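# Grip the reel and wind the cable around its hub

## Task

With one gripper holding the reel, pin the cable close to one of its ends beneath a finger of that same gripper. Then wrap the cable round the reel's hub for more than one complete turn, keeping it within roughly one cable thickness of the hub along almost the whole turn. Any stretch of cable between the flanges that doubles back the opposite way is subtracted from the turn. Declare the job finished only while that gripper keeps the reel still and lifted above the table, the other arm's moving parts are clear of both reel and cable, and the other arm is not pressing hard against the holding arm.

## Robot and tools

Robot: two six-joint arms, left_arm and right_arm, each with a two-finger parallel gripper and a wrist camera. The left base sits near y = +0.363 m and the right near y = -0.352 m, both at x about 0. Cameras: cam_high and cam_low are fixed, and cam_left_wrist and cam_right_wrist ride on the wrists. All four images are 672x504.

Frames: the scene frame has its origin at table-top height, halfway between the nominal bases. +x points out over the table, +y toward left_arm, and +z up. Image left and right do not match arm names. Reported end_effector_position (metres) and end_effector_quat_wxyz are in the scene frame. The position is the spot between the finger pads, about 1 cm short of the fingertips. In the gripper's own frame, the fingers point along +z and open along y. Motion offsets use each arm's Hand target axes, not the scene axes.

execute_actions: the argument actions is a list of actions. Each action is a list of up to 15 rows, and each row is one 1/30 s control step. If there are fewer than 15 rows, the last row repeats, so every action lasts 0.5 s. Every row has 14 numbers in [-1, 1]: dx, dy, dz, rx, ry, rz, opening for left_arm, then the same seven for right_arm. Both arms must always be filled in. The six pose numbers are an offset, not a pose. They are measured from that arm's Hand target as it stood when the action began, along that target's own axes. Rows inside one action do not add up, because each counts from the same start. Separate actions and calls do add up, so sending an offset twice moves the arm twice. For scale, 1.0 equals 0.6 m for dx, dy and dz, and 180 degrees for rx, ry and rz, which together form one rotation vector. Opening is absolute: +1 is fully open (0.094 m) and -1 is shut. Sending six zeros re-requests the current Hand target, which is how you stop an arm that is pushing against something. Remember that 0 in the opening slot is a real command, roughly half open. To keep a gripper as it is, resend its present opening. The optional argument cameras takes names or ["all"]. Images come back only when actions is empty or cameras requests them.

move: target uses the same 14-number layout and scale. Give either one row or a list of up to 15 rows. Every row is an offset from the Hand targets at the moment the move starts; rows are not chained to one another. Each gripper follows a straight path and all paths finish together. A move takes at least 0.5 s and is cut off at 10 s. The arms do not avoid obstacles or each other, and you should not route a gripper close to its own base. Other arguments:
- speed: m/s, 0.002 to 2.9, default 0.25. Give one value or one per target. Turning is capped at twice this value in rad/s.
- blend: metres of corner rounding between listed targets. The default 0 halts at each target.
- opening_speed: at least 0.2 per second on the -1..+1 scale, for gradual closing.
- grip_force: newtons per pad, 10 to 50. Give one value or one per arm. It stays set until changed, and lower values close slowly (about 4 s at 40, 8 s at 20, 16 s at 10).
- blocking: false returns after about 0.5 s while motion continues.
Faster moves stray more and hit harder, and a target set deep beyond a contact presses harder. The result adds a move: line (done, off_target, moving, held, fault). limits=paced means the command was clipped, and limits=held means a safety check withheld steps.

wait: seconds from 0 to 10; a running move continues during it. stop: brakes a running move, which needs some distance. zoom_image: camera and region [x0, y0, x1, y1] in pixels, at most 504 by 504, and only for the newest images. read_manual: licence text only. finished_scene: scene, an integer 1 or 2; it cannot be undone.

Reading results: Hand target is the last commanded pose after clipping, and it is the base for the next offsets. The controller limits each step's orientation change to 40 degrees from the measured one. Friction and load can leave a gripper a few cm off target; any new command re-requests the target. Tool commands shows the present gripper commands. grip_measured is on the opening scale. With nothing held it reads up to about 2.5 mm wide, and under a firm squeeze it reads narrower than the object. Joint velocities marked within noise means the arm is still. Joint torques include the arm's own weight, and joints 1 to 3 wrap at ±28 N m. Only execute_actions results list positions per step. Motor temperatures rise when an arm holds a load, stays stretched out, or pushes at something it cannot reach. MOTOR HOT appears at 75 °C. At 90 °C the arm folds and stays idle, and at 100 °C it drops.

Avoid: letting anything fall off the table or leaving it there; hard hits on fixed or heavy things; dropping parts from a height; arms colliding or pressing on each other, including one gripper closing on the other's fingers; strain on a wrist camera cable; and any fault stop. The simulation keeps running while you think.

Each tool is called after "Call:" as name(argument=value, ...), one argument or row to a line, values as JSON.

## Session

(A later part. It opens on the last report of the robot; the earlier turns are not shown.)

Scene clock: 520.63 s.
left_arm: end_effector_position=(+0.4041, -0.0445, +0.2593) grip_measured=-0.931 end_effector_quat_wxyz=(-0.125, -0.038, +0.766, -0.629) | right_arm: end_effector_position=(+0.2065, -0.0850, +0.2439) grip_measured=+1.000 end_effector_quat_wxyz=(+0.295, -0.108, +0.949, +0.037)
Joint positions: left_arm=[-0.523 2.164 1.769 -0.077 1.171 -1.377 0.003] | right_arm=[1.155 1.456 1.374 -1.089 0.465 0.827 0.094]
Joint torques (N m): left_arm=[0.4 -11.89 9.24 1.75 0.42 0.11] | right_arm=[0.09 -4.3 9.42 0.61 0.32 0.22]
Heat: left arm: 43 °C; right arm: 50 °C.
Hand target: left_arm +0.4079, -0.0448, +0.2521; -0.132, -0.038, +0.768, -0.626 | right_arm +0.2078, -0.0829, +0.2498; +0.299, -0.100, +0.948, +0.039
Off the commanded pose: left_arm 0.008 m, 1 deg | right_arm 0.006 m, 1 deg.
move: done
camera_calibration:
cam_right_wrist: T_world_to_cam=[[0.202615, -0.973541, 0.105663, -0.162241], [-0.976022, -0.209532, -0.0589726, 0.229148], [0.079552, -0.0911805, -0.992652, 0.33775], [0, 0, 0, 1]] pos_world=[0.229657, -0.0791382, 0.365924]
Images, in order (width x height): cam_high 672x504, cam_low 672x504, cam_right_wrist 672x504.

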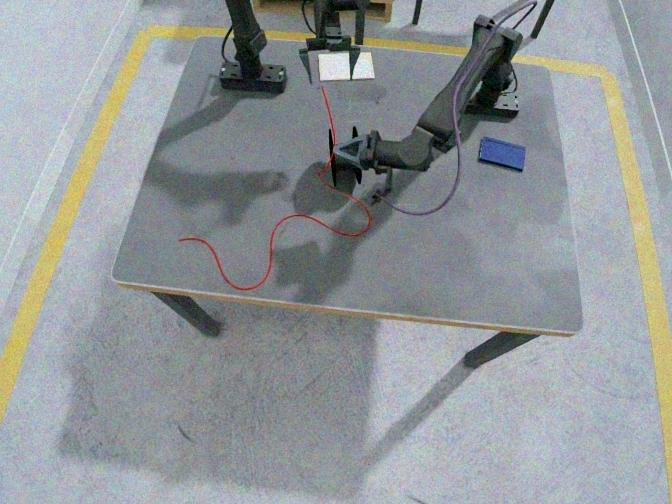

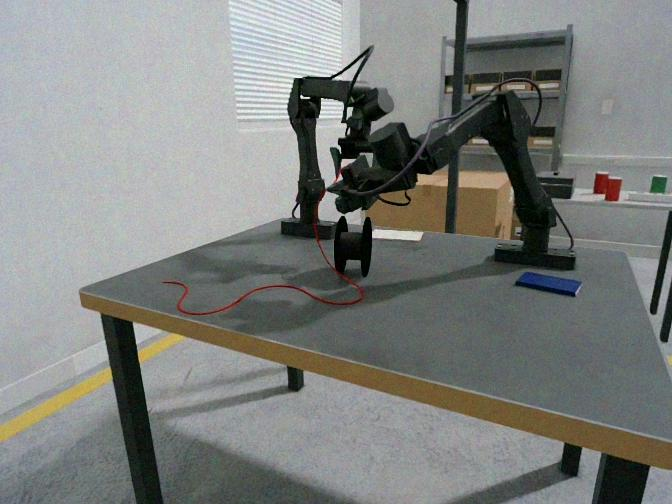

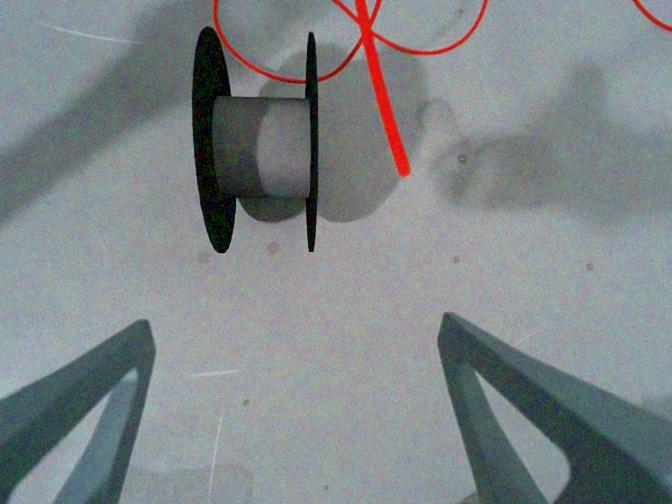

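Call:
move(
  target=[-0.0348, 0.1008, -0.0253, 0, 0, 0.094, -1, 0, 0, 0, 0, 0, 0, 1],
  speed=0.2,
  cameras=["cam_high", "cam_low", "cam_right_wrist"],
)

Call:
zoom_image(
  camera="cam_low",
  region=[280, 150, 440, 290],
)

Call:
zoom_image(
  camera="cam_high",
  region=[290, 80, 430, 220],
)

Call:
zoom_image(
  camera="cam_right_wrist",
  region=[180, 0, 400, 260],
)

Scene clock: 577.10 s.
left_arm: end_effector_position=(+0.4172, -0.0211, +0.2077) grip_measured=-0.931 end_effector_quat_wxyz=(-0.027, +0.078, +0.763, -0.641) | right_arm: end_effector_position=(+0.2065, -0.0850, +0.2439) grip_measured=+1.000 end_effector_quat_wxyz=(+0.295, -0.108, +0.949, +0.037)
Joint positions: left_arm=[-0.467 2.221 1.667 0.016 1.219 -1.001 0.003] | right_arm=[1.155 1.456 1.374 -1.089 0.465 0.827 0.094]
Joint torques (N m): left_arm=[0.35 -12.34 6.24 1.88 0.46 0.15] | right_arm=[0.24 -4.49 9.35 0.57 0.35 0.18]
Heat: left arm: 44 °C; right arm: 50 °C.
Hand target: left_arm +0.4169, -0.0194, +0.1921; -0.038, +0.076, +0.765, -0.638 | right_arm +0.2078, -0.0829, +0.2498; +0.299, -0.100, +0.948, +0.039
Off the commanded pose: left_arm 0.016 m, 1 deg | right_arm 0.006 m, 1 deg.
move: off_target (left_arm)
camera_calibration:
cam_right_wrist: T_world_to_cam=[[0.202615, -0.973541, 0.105663, -0.162241], [-0.976022, -0.209532, -0.0589726, 0.229148], [0.079552, -0.0911805, -0.992652, 0.33775], [0, 0, 0, 1]] pos_world=[0.229657, -0.0791382, 0.365924]
Images, in order (width x height): cam_high 672x504, cam_low 672x504, cam_right_wrist 672x504.

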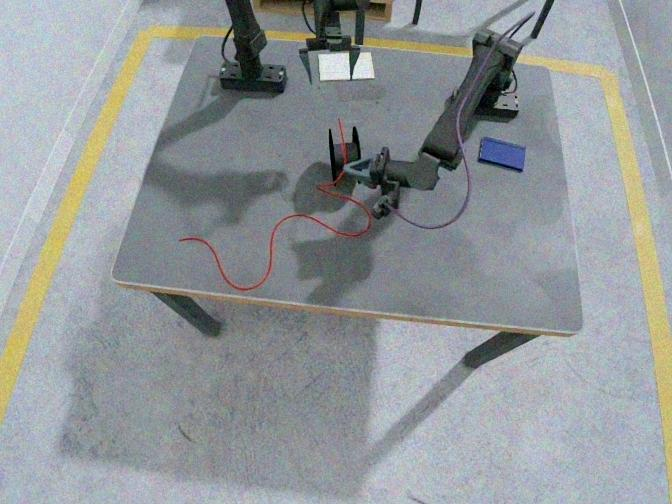

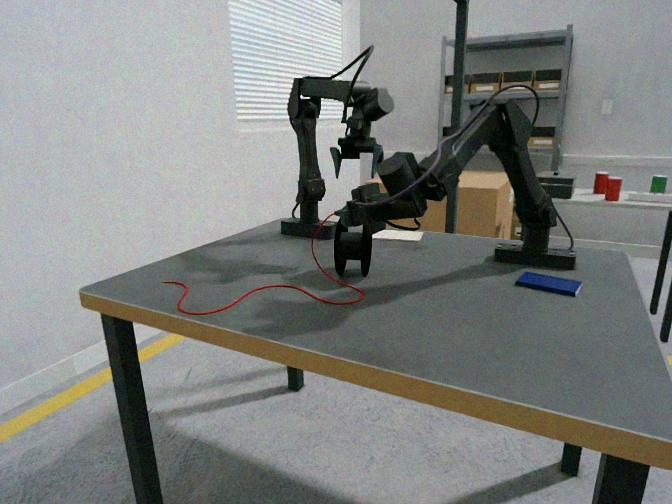

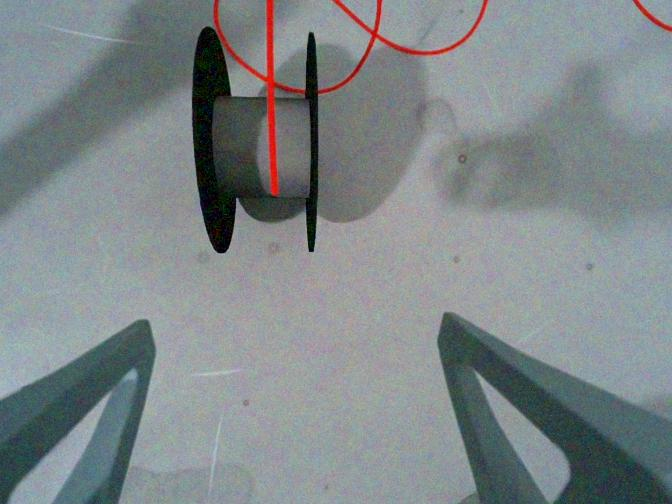

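Scaled by 3.150 from the camera's 672x504 image, which has a finer 960x720 frame.

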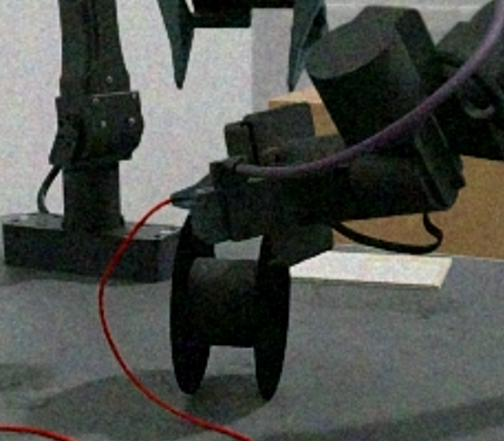

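Scaled by 3.600 from the camera's 672x504 image, which has a finer 960x720 frame.

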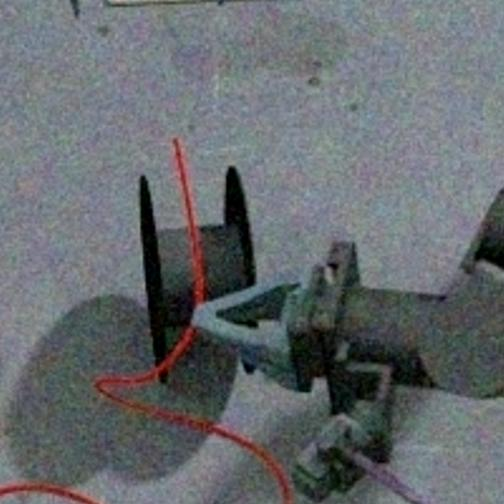

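Scaled by 1.938 from the camera's 672x504 image, which has a finer 960x720 frame.

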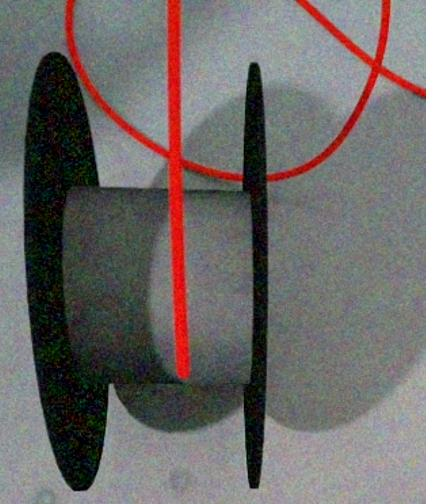

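Call:
move(
  target=[0, 0.0918, 0.0265, 0, 0, -0.033, -1, 0, 0, 0, 0, 0, 0, 1],
  speed=0.1,
  cameras=["cam_high", "cam_low", "cam_right_wrist"],
)

Call:
zoom_image(
  camera="cam_low",
  region=[280, 150, 440, 290],
)

Call:
zoom_image(
  camera="cam_high",
  region=[290, 80, 430, 220],
)

Call:
zoom_image(
  camera="cam_right_wrist",
  region=[180, 0, 400, 260],
)

Scene clock: 607.27 s.
left_arm: end_effector_position=(+0.4231, -0.0240, +0.1518) grip_measured=-0.931 end_effector_quat_wxyz=(-0.056, +0.042, +0.765, -0.640) | right_arm: end_effector_position=(+0.2065, -0.0850, +0.2439) grip_measured=+1.000 end_effector_quat_wxyz=(+0.295, -0.108, +0.949, +0.037)
Joint positions: left_arm=[-0.467 2.331 1.613 0.188 1.219 -1.101 0.003] | right_arm=[1.155 1.456 1.374 -1.089 0.465 0.827 0.094]
Joint torques (N m): left_arm=[-0.43 -13.05 5.35 1.94 0.37 0.01] | right_arm=[0.16 -4.26 9.66 0.61 0.37 0.19]
Heat: left arm: 42 °C; right arm: 50 °C.
Hand target: left_arm +0.4181, -0.0253, +0.1350; -0.071, +0.036, +0.768, -0.636 | right_arm +0.2078, -0.0829, +0.2498; +0.299, -0.100, +0.948, +0.039
Off the commanded pose: left_arm 0.018 m, 2 deg | right_arm 0.006 m, 1 deg.
move: off_target (left_arm)
camera_calibration:
cam_right_wrist: T_world_to_cam=[[0.202615, -0.973541, 0.105663, -0.162241], [-0.976022, -0.209532, -0.0589726, 0.229148], [0.079552, -0.0911805, -0.992652, 0.33775], [0, 0, 0, 1]] pos_world=[0.229657, -0.0791382, 0.365924]
Images, in order (width x height): cam_high 672x504, cam_low 672x504, cam_right_wrist 672x504.

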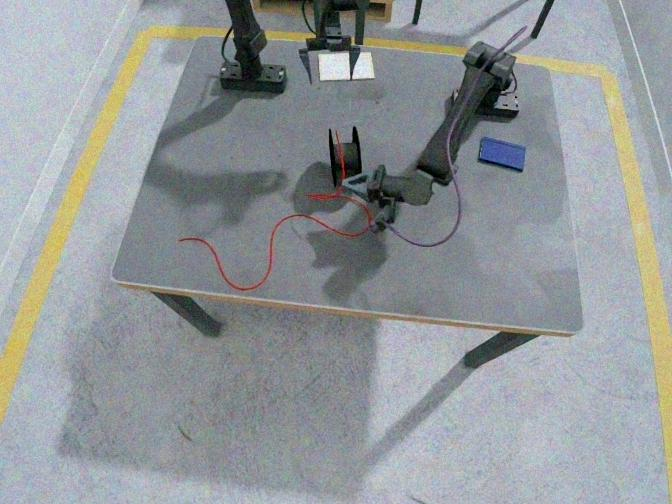

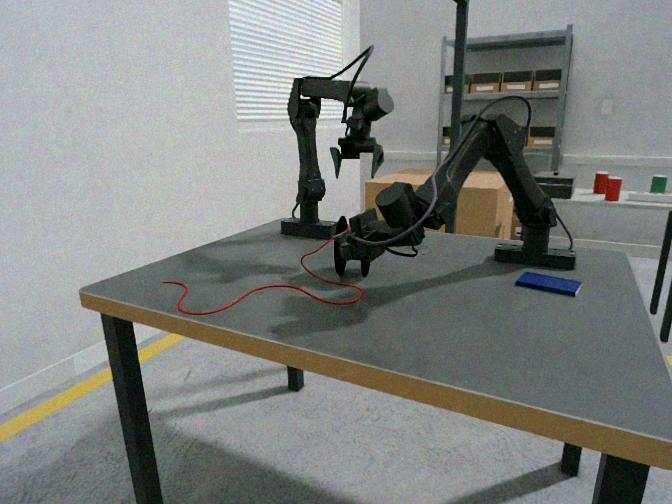

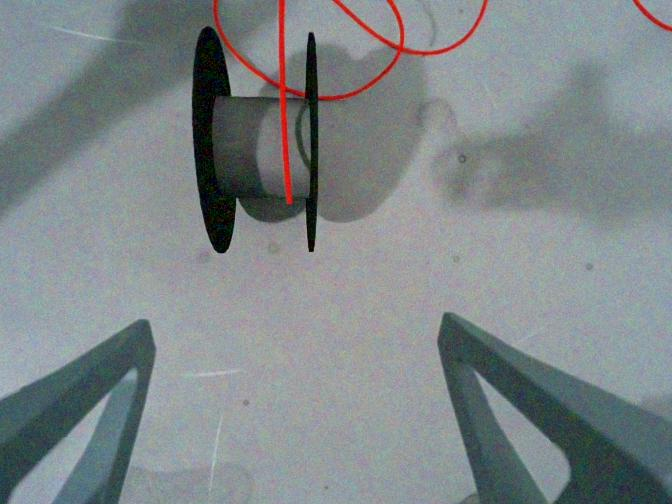

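Scaled by 3.150 from the camera's 672x504 image, which has a finer 960x720 frame.

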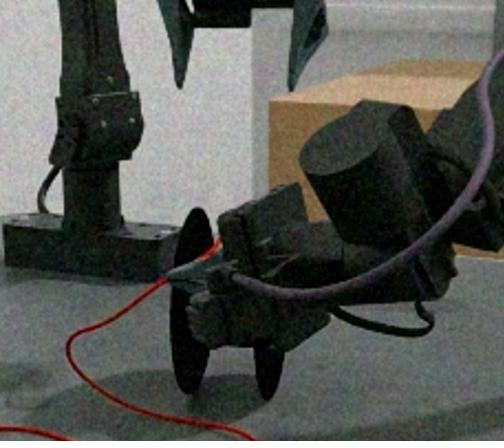

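Scaled by 3.600 from the camera's 672x504 image, which has a finer 960x720 frame.

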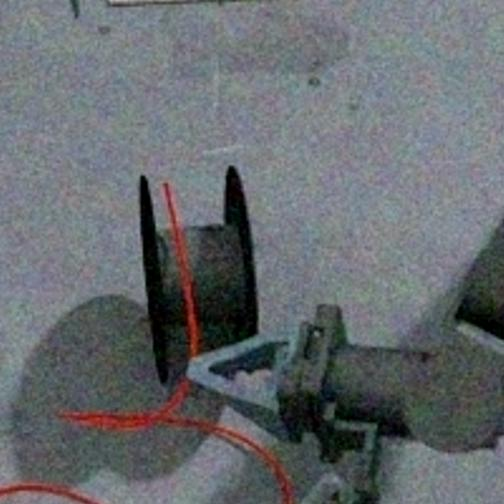

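Scaled by 1.938 from the camera's 672x504 image, which has a finer 960x720 frame.

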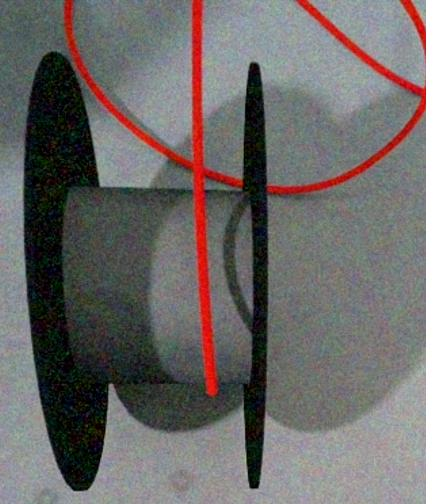

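Call:
move(
  target=[0.0037, 0.0408, 0.01, 0, 0, 0, -1, 0, 0, 0, 0, 0, 0, 1],
  speed=0.1,
  cameras=["cam_high", "cam_low", "cam_right_wrist", "cam_left_wrist"],
)

Call:
zoom_image(
  camera="cam_low",
  region=[280, 150, 440, 290],
)

Call:
zoom_image(
  camera="cam_right_wrist",
  region=[180, 0, 400, 260],
)

Scene clock: 619.90 s.
left_arm: end_effector_position=(+0.4206, -0.0234, +0.1283) grip_measured=-0.931 end_effector_quat_wxyz=(-0.056, +0.042, +0.764, -0.641) | right_arm: end_effector_position=(+0.2065, -0.0850, +0.2439) grip_measured=+1.000 end_effector_quat_wxyz=(+0.295, -0.108, +0.949, +0.037)
Joint positions: left_arm=[-0.468 2.368 1.57 0.277 1.219 -1.109 0.003] | right_arm=[1.155 1.456 1.374 -1.089 0.465 0.827 0.094]
Joint torques (N m): left_arm=[-0.79 -12.75 5.16 1.93 0.33 0.01] | right_arm=[0.13 -4.23 9.4 0.57 0.32 0.2]
Heat: left arm: 43 °C; right arm: 50 °C.
Hand target: left_arm +0.4140, -0.0262, +0.1101; -0.071, +0.036, +0.768, -0.636 | right_arm +0.2078, -0.0829, +0.2498; +0.299, -0.100, +0.948, +0.039
Off the commanded pose: left_arm 0.020 m, 2 deg | right_arm 0.006 m, 1 deg.
move: off_target (left_arm)
camera_calibration:
cam_left_wrist: T_world_to_cam=[[0.0508824, -0.107911, 0.992858, -0.159726], [-0.787425, 0.607167, 0.106345, 0.36357], [-0.614306, -0.787213, -0.0540776, 0.371624], [0, 0, 0, 1]] pos_world=[0.522702, 0.0545635, 0.140017]
cam_right_wrist: T_world_to_cam=[[0.202615, -0.973541, 0.105663, -0.162241], [-0.976022, -0.209532, -0.0589726, 0.229148], [0.079552, -0.0911805, -0.992652, 0.33775], [0, 0, 0, 1]] pos_world=[0.229657, -0.0791382, 0.365924]

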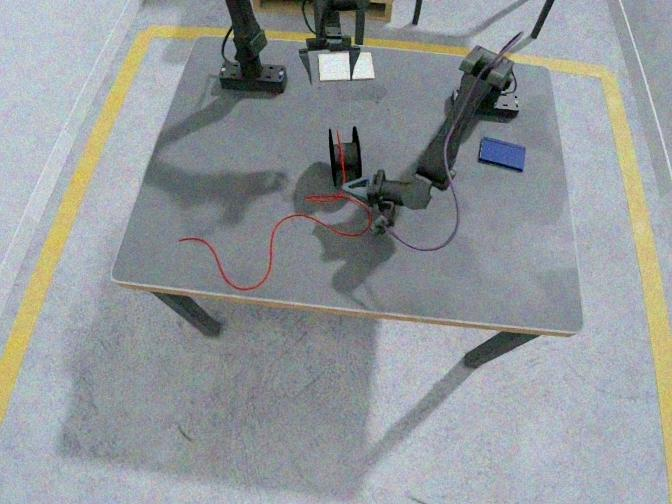

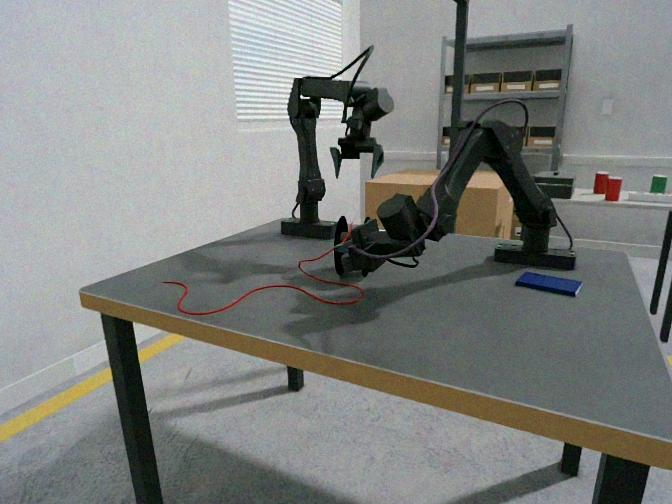

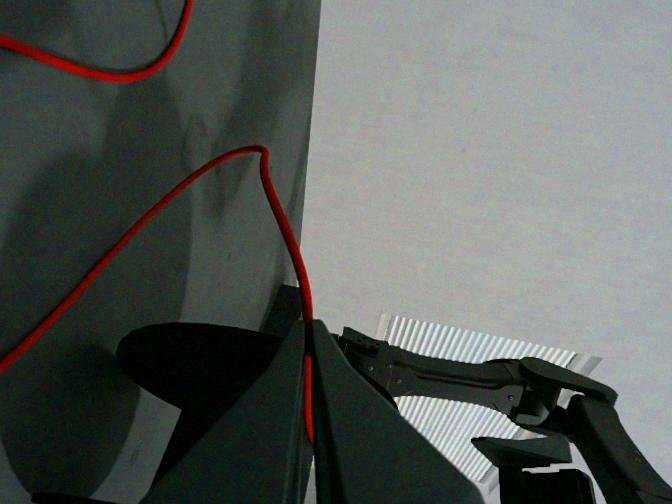

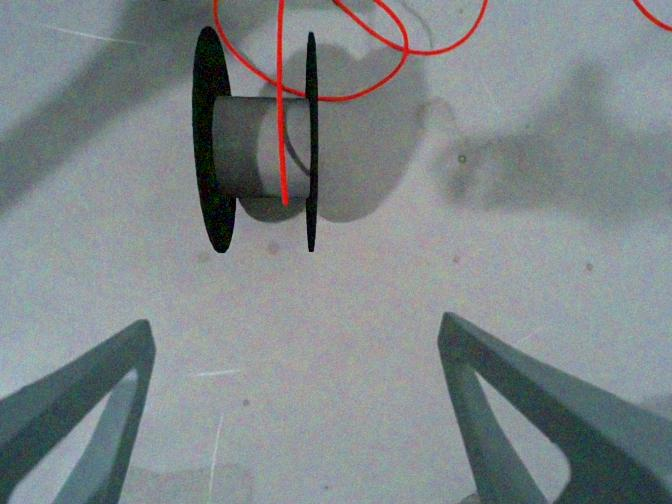

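Scaled by 3.150 from the camera's 672x504 image, which has a finer 960x720 frame.

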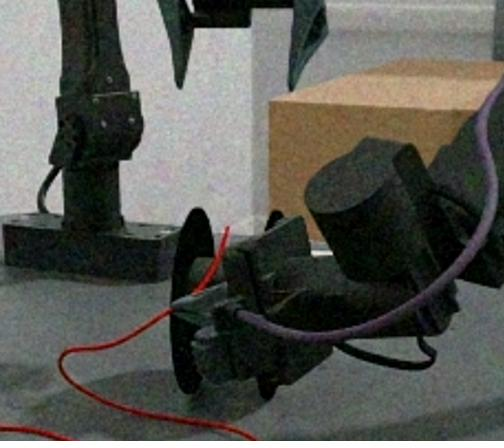

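Scaled by 1.938 from the camera's 672x504 image, which has a finer 960x720 frame.

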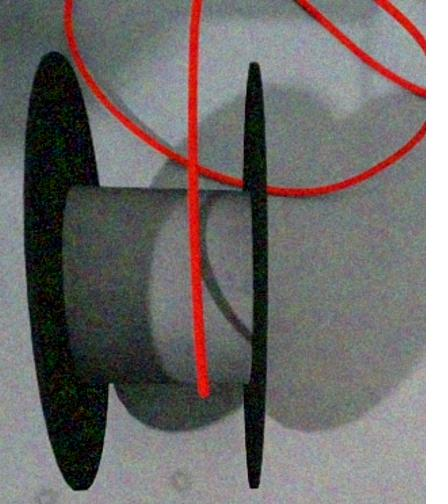

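Call:
move(
  target=[0, 0, 0, 0, 0, 0.04, -1, 0, 0, 0, 0, 0, 0, 1],
  speed=0.1,
  cameras=["cam_low", "cam_right_wrist", "cam_high"],
)

Call:
zoom_image(
  camera="cam_low",
  region=[280, 150, 440, 290],
)

Call:
zoom_image(
  camera="cam_right_wrist",
  region=[180, 0, 400, 260],
)

Call:
zoom_image(
  camera="cam_high",
  region=[290, 100, 430, 240],
)

Scene clock: 634.53 s.
left_arm: end_effector_position=(+0.4210, -0.0236, +0.1292) grip_measured=-0.931 end_effector_quat_wxyz=(-0.019, +0.086, +0.760, -0.644) | right_arm: end_effector_position=(+0.2065, -0.0850, +0.2439) grip_measured=+1.000 end_effector_quat_wxyz=(+0.295, -0.108, +0.949, +0.037)
Joint positions: left_arm=[-0.468 2.368 1.57 0.285 1.219 -1.001 0.003] | right_arm=[1.155 1.456 1.374 -1.089 0.465 0.827 0.094]
Joint torques (N m): left_arm=[-0.79 -12.72 5.05 1.92 0.31 0.16] | right_arm=[0.2 -4.33 9.48 0.55 0.37 0.2]
Heat: left arm: 43 °C; right arm: 50 °C.
Hand target: left_arm +0.4140, -0.0262, +0.1101; -0.031, +0.084, +0.764, -0.639 | right_arm +0.2078, -0.0829, +0.2498; +0.299, -0.100, +0.948, +0.039
Off the commanded pose: left_arm 0.020 m, 2 deg | right_arm 0.006 m, 1 deg.
move: off_target (left_arm)
camera_calibration:
cam_right_wrist: T_world_to_cam=[[0.202615, -0.973541, 0.105663, -0.162241], [-0.976022, -0.209532, -0.0589726, 0.229148], [0.079552, -0.0911805, -0.992652, 0.33775], [0, 0, 0, 1]] pos_world=[0.229657, -0.0791382, 0.365924]
Images, in order (width x height): cam_high 672x504, cam_low 672x504, cam_right_wrist 672x504.

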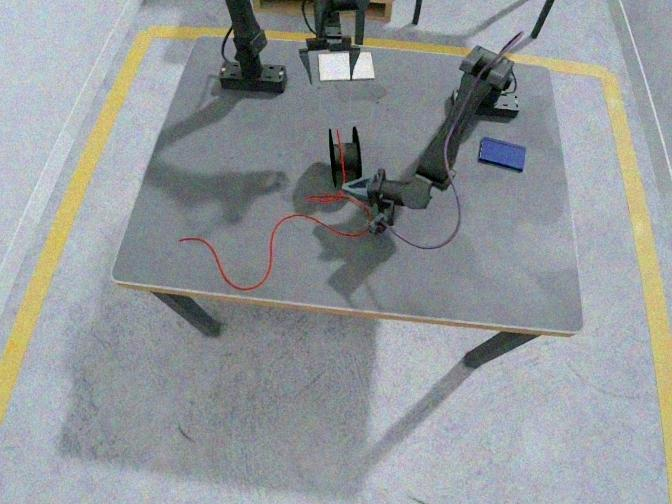

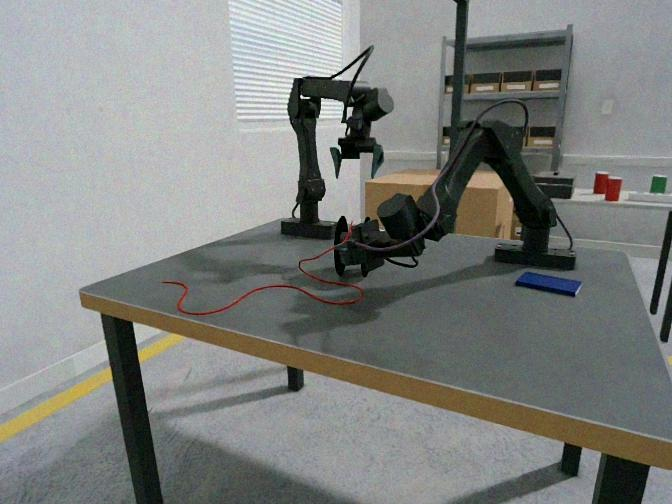

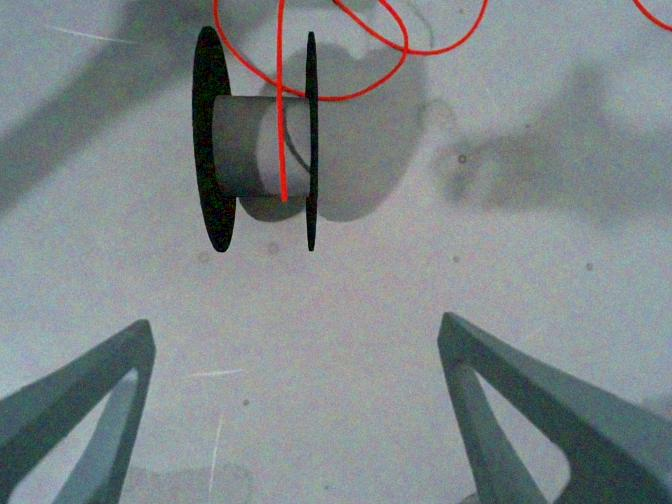

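Scaled by 3.150 from the camera's 672x504 image, which has a finer 960x720 frame.

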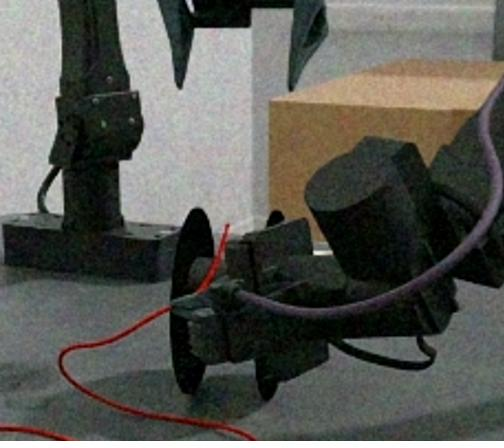

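Scaled by 1.938 from the camera's 672x504 image, which has a finer 960x720 frame.

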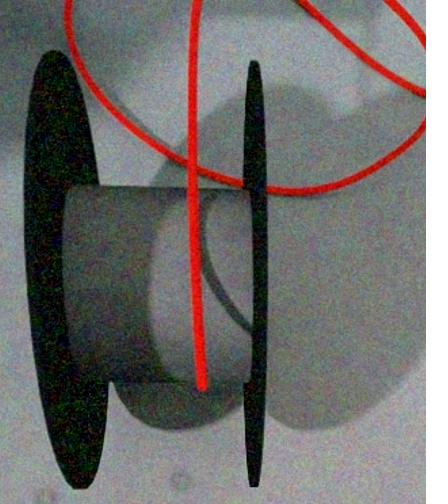

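Scaled by 3.600 from the camera's 672x504 image, which has a finer 960x720 frame.

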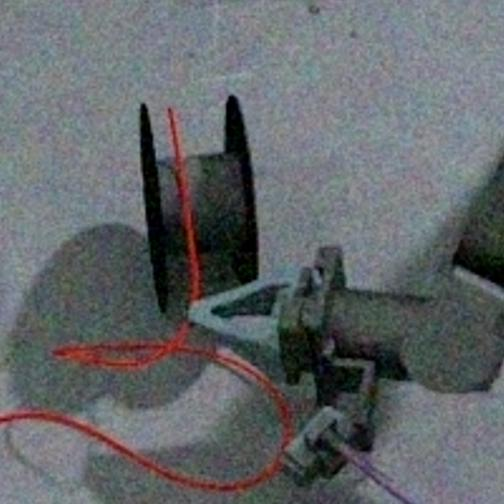

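Call:
move(
  target=[0, 0, 0, 0, 0, 0, -1, 0.0498, -0.0208, 0.0843, 0.0045, -0.0827, -0.0019, 0.25],
  speed=0.15,
  cameras=["cam_right_wrist", "cam_high"],
)

Scene clock: 659.60 s.
left_arm: end_effector_position=(+0.4210, -0.0236, +0.1292) grip_measured=-0.931 end_effector_quat_wxyz=(-0.018, +0.086, +0.760, -0.644) | right_arm: end_effector_position=(+0.2142, -0.0903, +0.1868) grip_measured=+0.252 end_effector_quat_wxyz=(+0.407, -0.097, +0.907, +0.043)
Joint positions: left_arm=[-0.468 2.368 1.57 0.285 1.219 -1 0.003] | right_arm=[1.23 1.358 0.935 -0.611 0.686 0.815 0.059]
Joint torques (N m): left_arm=[-0.79 -12.74 5.12 1.88 0.31 0.16] | right_arm=[0.34 -5.98 5.68 1.05 0.61 -0.02]
Heat: left arm: 44 °C; right arm: 50 °C.
Hand target: left_arm +0.4140, -0.0262, +0.1101; -0.032, +0.084, +0.764, -0.639 | right_arm +0.2147, -0.0933, +0.1910; +0.420, -0.094, +0.902, +0.044
Off the commanded pose: left_arm 0.020 m, 2 deg | right_arm 0.005 m, 2 deg.
move: off_target (left_arm)
camera_calibration:
cam_right_wrist: T_world_to_cam=[[0.161362, -0.981389, 0.10411, -0.154527], [-0.937551, -0.185378, -0.294335, 0.270184], [0.308157, -0.0501141, -0.950015, 0.226802], [0, 0, 0, 1]] pos_world=[0.208356, -0.0901986, 0.311078]
Images, in order (width x height): cam_high 672x504, cam_right_wrist 672x504.

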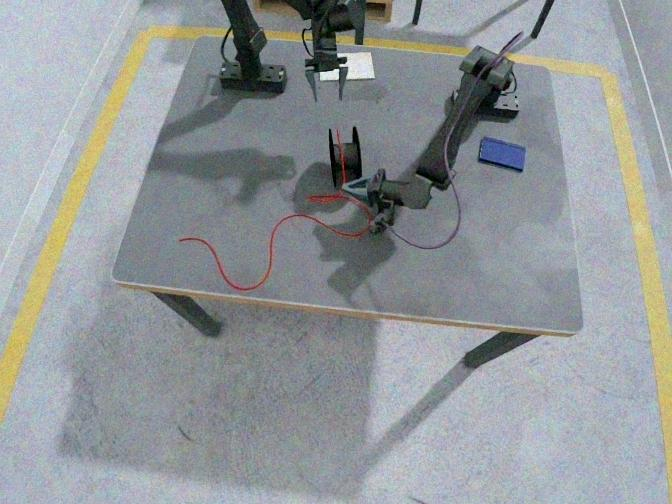

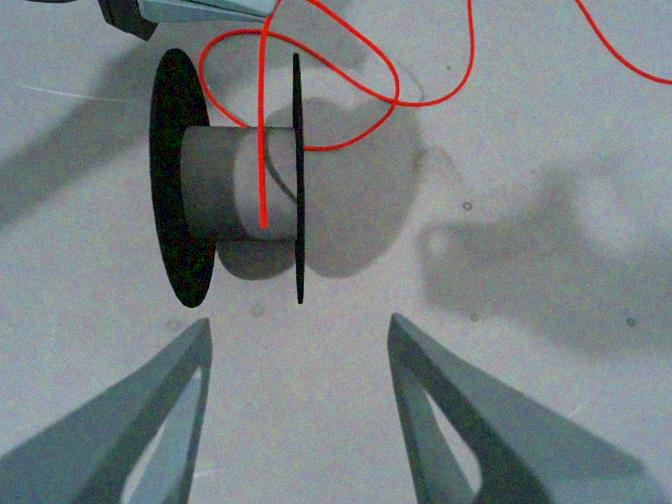

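Call:
move(
  target=[0, 0, 0, 0, 0, 0, -1, 0, -0.0042, 0.1, 0, 0, 0, 0.25],
  speed=0.1,
  cameras=["cam_right_wrist", "cam_high", "cam_low"],
)

Scene clock: 677.70 s.
left_arm: end_effector_position=(+0.4210, -0.0236, +0.1292) grip_measured=-0.931 end_effector_quat_wxyz=(-0.018, +0.086, +0.760, -0.644) | right_arm: end_effector_position=(+0.2581, -0.0830, +0.1573) grip_measured=+0.252 end_effector_quat_wxyz=(+0.419, -0.095, +0.902, +0.051)
Joint positions: left_arm=[-0.468 2.368 1.57 0.285 1.219 -1 0.003] | right_arm=[1.091 1.456 0.859 -0.315 0.618 0.658 0.059]
Joint torques (N m): left_arm=[-0.8 -12.75 5.15 1.89 0.29 0.17] | right_arm=[-0.46 -4.49 5.94 1.26 0.31 -0.08]
Heat: left arm: 44 °C; right arm: 49 °C.
Hand target: left_arm +0.4140, -0.0262, +0.1101; -0.032, +0.084, +0.764, -0.639 | right_arm +0.2602, -0.0861, +0.1523; +0.420, -0.094, +0.902, +0.044
Off the commanded pose: left_arm 0.020 m, 2 deg | right_arm 0.006 m, 1 deg.
move: off_target (left_arm)
camera_calibration:
cam_right_wrist: T_world_to_cam=[[0.162112, -0.982586, 0.0908019, -0.149562], [-0.929765, -0.182922, -0.319494, 0.306182], [0.33054, -0.0326306, -0.943228, 0.180113], [0, 0, 0, 1]] pos_world=[0.249388, -0.0850728, 0.281292]
Images, in order (width x height): cam_high 672x504, cam_low 672x504, cam_right_wrist 672x504.

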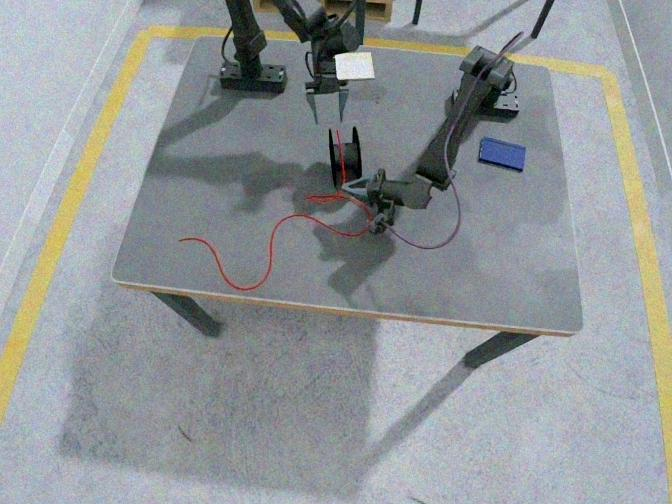

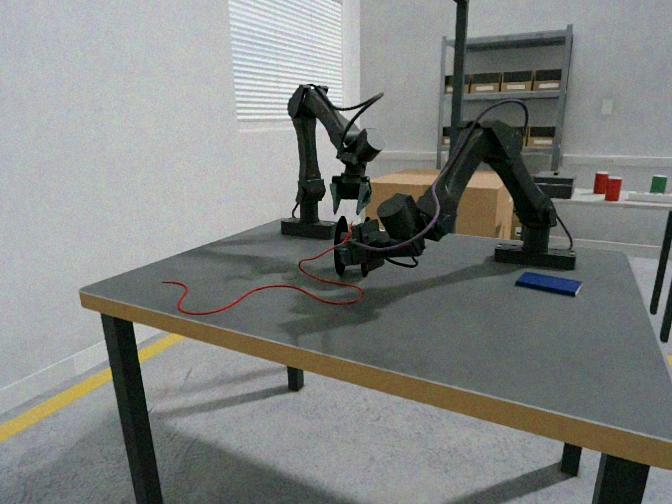

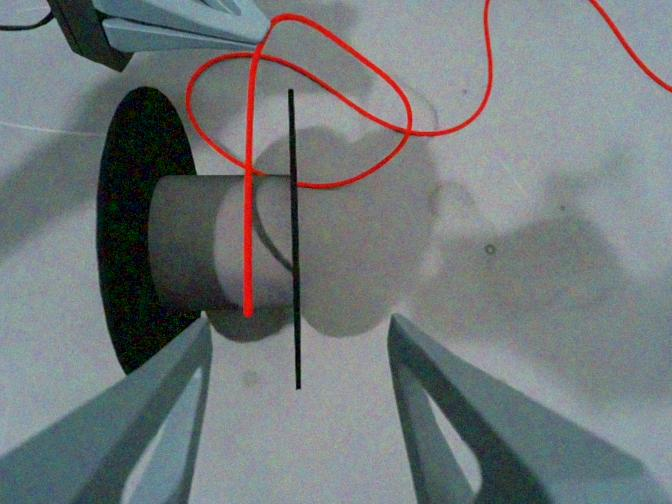

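Call:
move(
  target=[0, 0, 0, 0, 0, 0, -1, 0.0133, 0.0033, 0.0733, 0, 0, 0, 0.25],
  speed=0.08,
  cameras=["cam_right_wrist", "cam_high", "cam_low"],
)

Call:
zoom_image(
  camera="cam_low",
  region=[280, 150, 440, 290],
)

Call:
zoom_image(
  camera="cam_high",
  region=[290, 80, 430, 220],
)

Scene clock: 727.37 s.
left_arm: end_effector_position=(+0.4210, -0.0236, +0.1292) grip_measured=-0.931 end_effector_quat_wxyz=(-0.018, +0.086, +0.760, -0.644) | right_arm: end_effector_position=(+0.2860, -0.0747, +0.1234) grip_measured=+0.252 end_effector_quat_wxyz=(+0.419, -0.095, +0.901, +0.050)
Joint positions: left_arm=[-0.468 2.368 1.57 0.285 1.219 -1 0.003] | right_arm=[1.02 1.594 0.834 -0.113 0.575 0.591 0.059]
Joint torques (N m): left_arm=[-0.85 -12.72 5.14 1.9 0.33 0.16] | right_arm=[-0.61 -5.29 5.75 1.25 0.29 -0.1]
Heat: left arm: 45 °C; right arm: 47 °C.
Hand target: left_arm +0.4140, -0.0262, +0.1101; -0.032, +0.084, +0.764, -0.639 | right_arm +0.2877, -0.0783, +0.1181; +0.420, -0.094, +0.901, +0.044
Off the commanded pose: left_arm 0.020 m, 2 deg | right_arm 0.007 m, 1 deg.
move: off_target (left_arm)
camera_calibration:
cam_right_wrist: T_world_to_cam=[[0.161052, -0.982723, 0.0912034, -0.142744], [-0.929346, -0.182111, -0.321172, 0.323], [0.332232, -0.0330343, -0.942619, 0.138695], [0, 0, 0, 1]] pos_world=[0.277089, -0.0768743, 0.247494]
Images, in order (width x height): cam_high 672x504, cam_low 672x504, cam_right_wrist 672x504.

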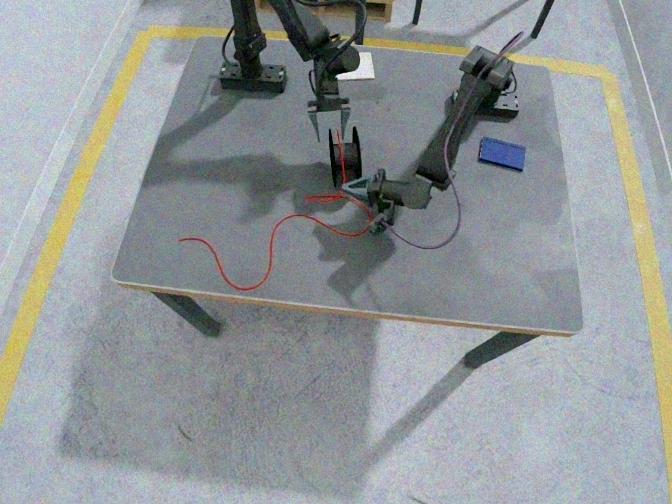

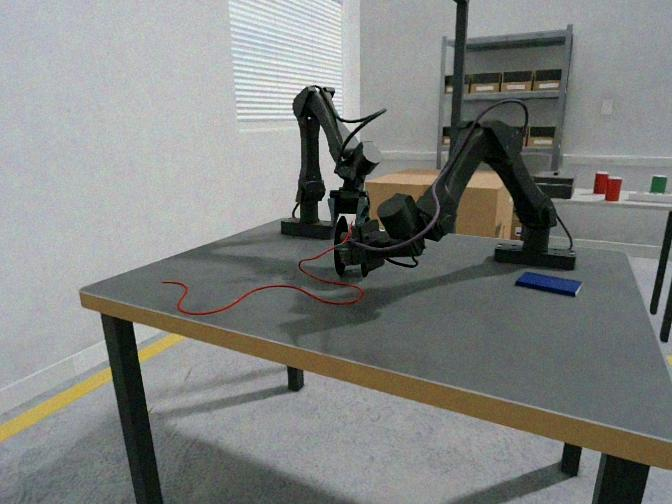

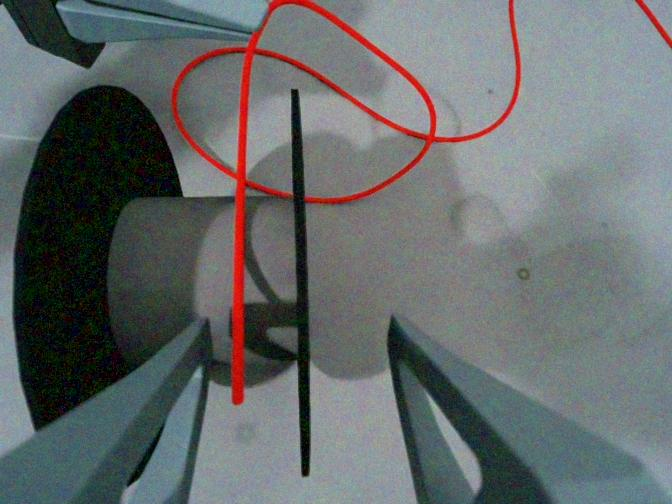

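Scaled by 3.150 from the camera's 672x504 image, which has a finer 960x720 frame.

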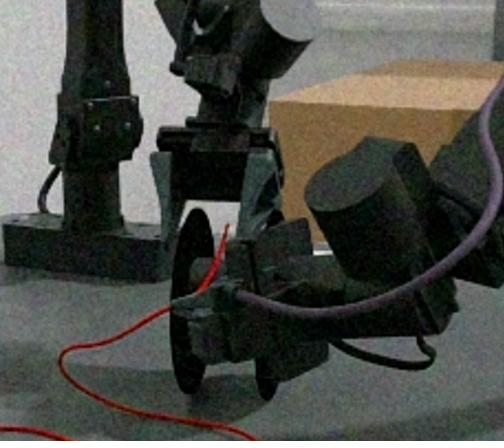

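Scaled by 3.600 from the camera's 672x504 image, which has a finer 960x720 frame.

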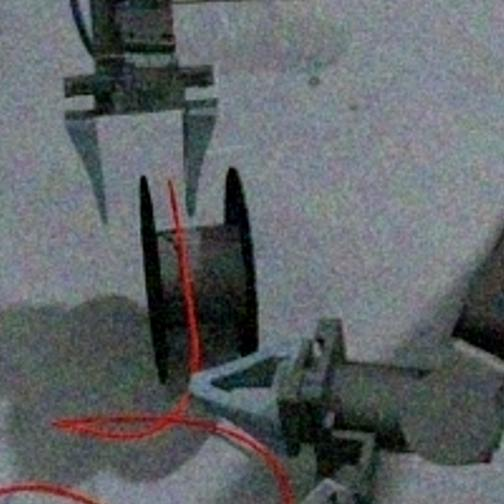

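Call:
move(
  target=[0,0,0,0,0,0,-1,0,0,0,0,0,0,-1],
  opening_speed=0.8,
  cameras=["all"],
)

Scene clock: 761.23 s.
left_arm: end_effector_position=(+0.4210, -0.0236, +0.1292) grip_measured=-0.931 end_effector_quat_wxyz=(-0.018, +0.086, +0.760, -0.644) | right_arm: end_effector_position=(+0.2861, -0.0741, +0.1237) grip_measured=-0.889 end_effector_quat_wxyz=(+0.420, -0.098, +0.901, +0.050)
Joint positions: left_arm=[-0.468 2.368 1.57 0.285 1.219 -1 0.003] | right_arm=[1.02 1.594 0.834 -0.11 0.573 0.584 0.005]
Joint torques (N m): left_arm=[-0.81 -12.77 5.16 1.91 0.32 0.16] | right_arm=[-0.46 -5.48 5.57 1.24 0.33 0.02]
Heat: left arm: 45 °C; right arm: 47 °C.
Hand target: left_arm +0.4140, -0.0262, +0.1101; -0.032, +0.084, +0.764, -0.639 | right_arm +0.2878, -0.0783, +0.1182; +0.420, -0.094, +0.901, +0.044
Off the commanded pose: left_arm 0.020 m, 2 deg | right_arm 0.007 m, 1 deg.
move: off_target (left_arm)
camera_calibration:
cam_left_wrist: T_world_to_cam=[[-0.0636297, -0.0891959, 0.99398, -0.11221], [-0.782426, 0.622717, 0.00579307, 0.375289], [-0.619484, -0.777347, -0.109412, 0.381383], [0, 0, 0, 1]] pos_world=[0.522757, 0.0527595, 0.151088]
cam_right_wrist: T_world_to_cam=[[0.166484, -0.981605, 0.0934575, -0.143819], [-0.927874, -0.18803, -0.322015, 0.322404], [0.333665, -0.0331065, -0.94211, 0.138454], [0, 0, 0, 1]] pos_world=[0.276897, -0.0759684, 0.247699]

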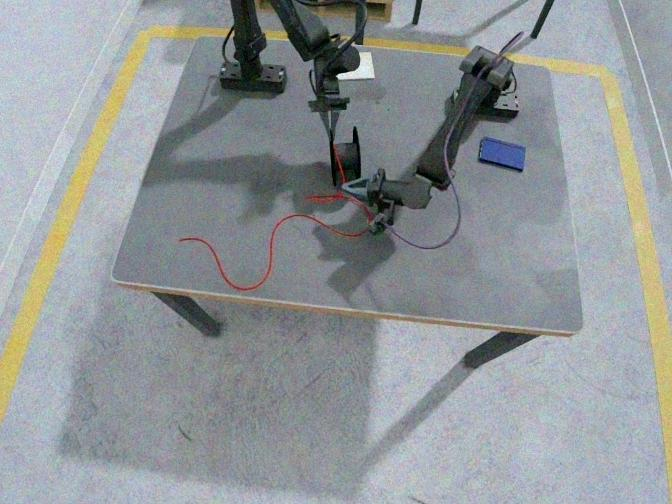

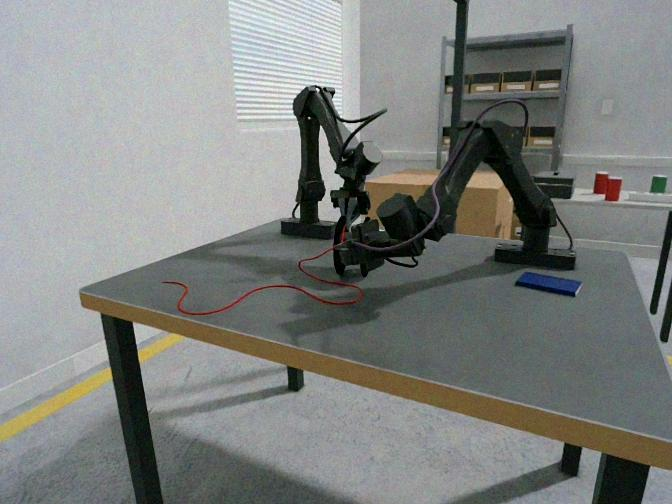

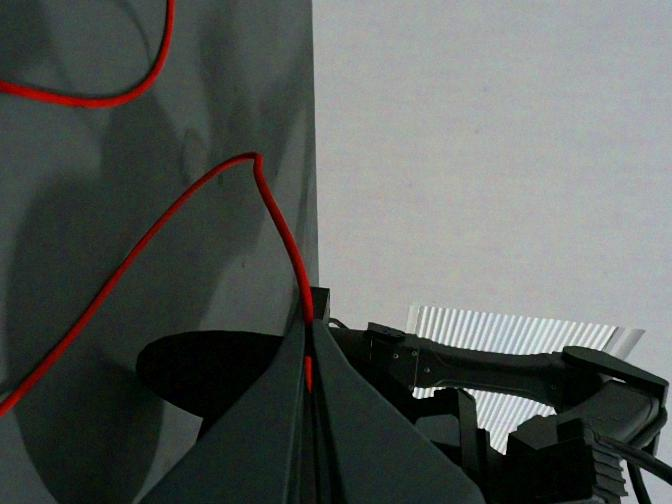

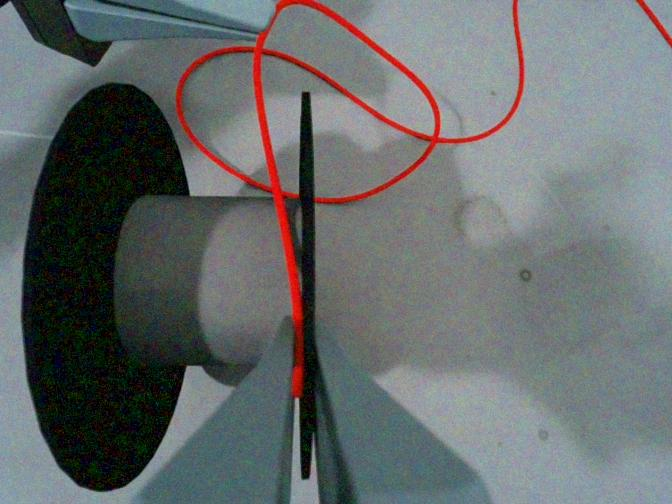

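Call:
zoom_image(
  camera="cam_right_wrist",
  region=[200, 180, 420, 490],
)

Scaled by 1.626 from the camera's 672x504 image, which has a finer 960x720 frame.

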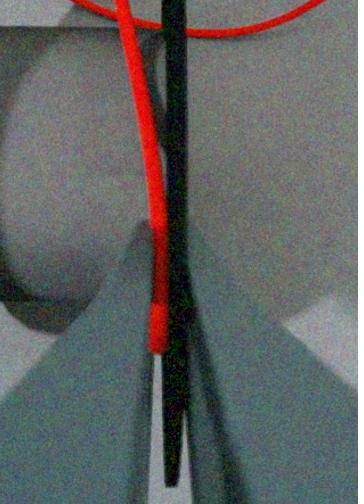

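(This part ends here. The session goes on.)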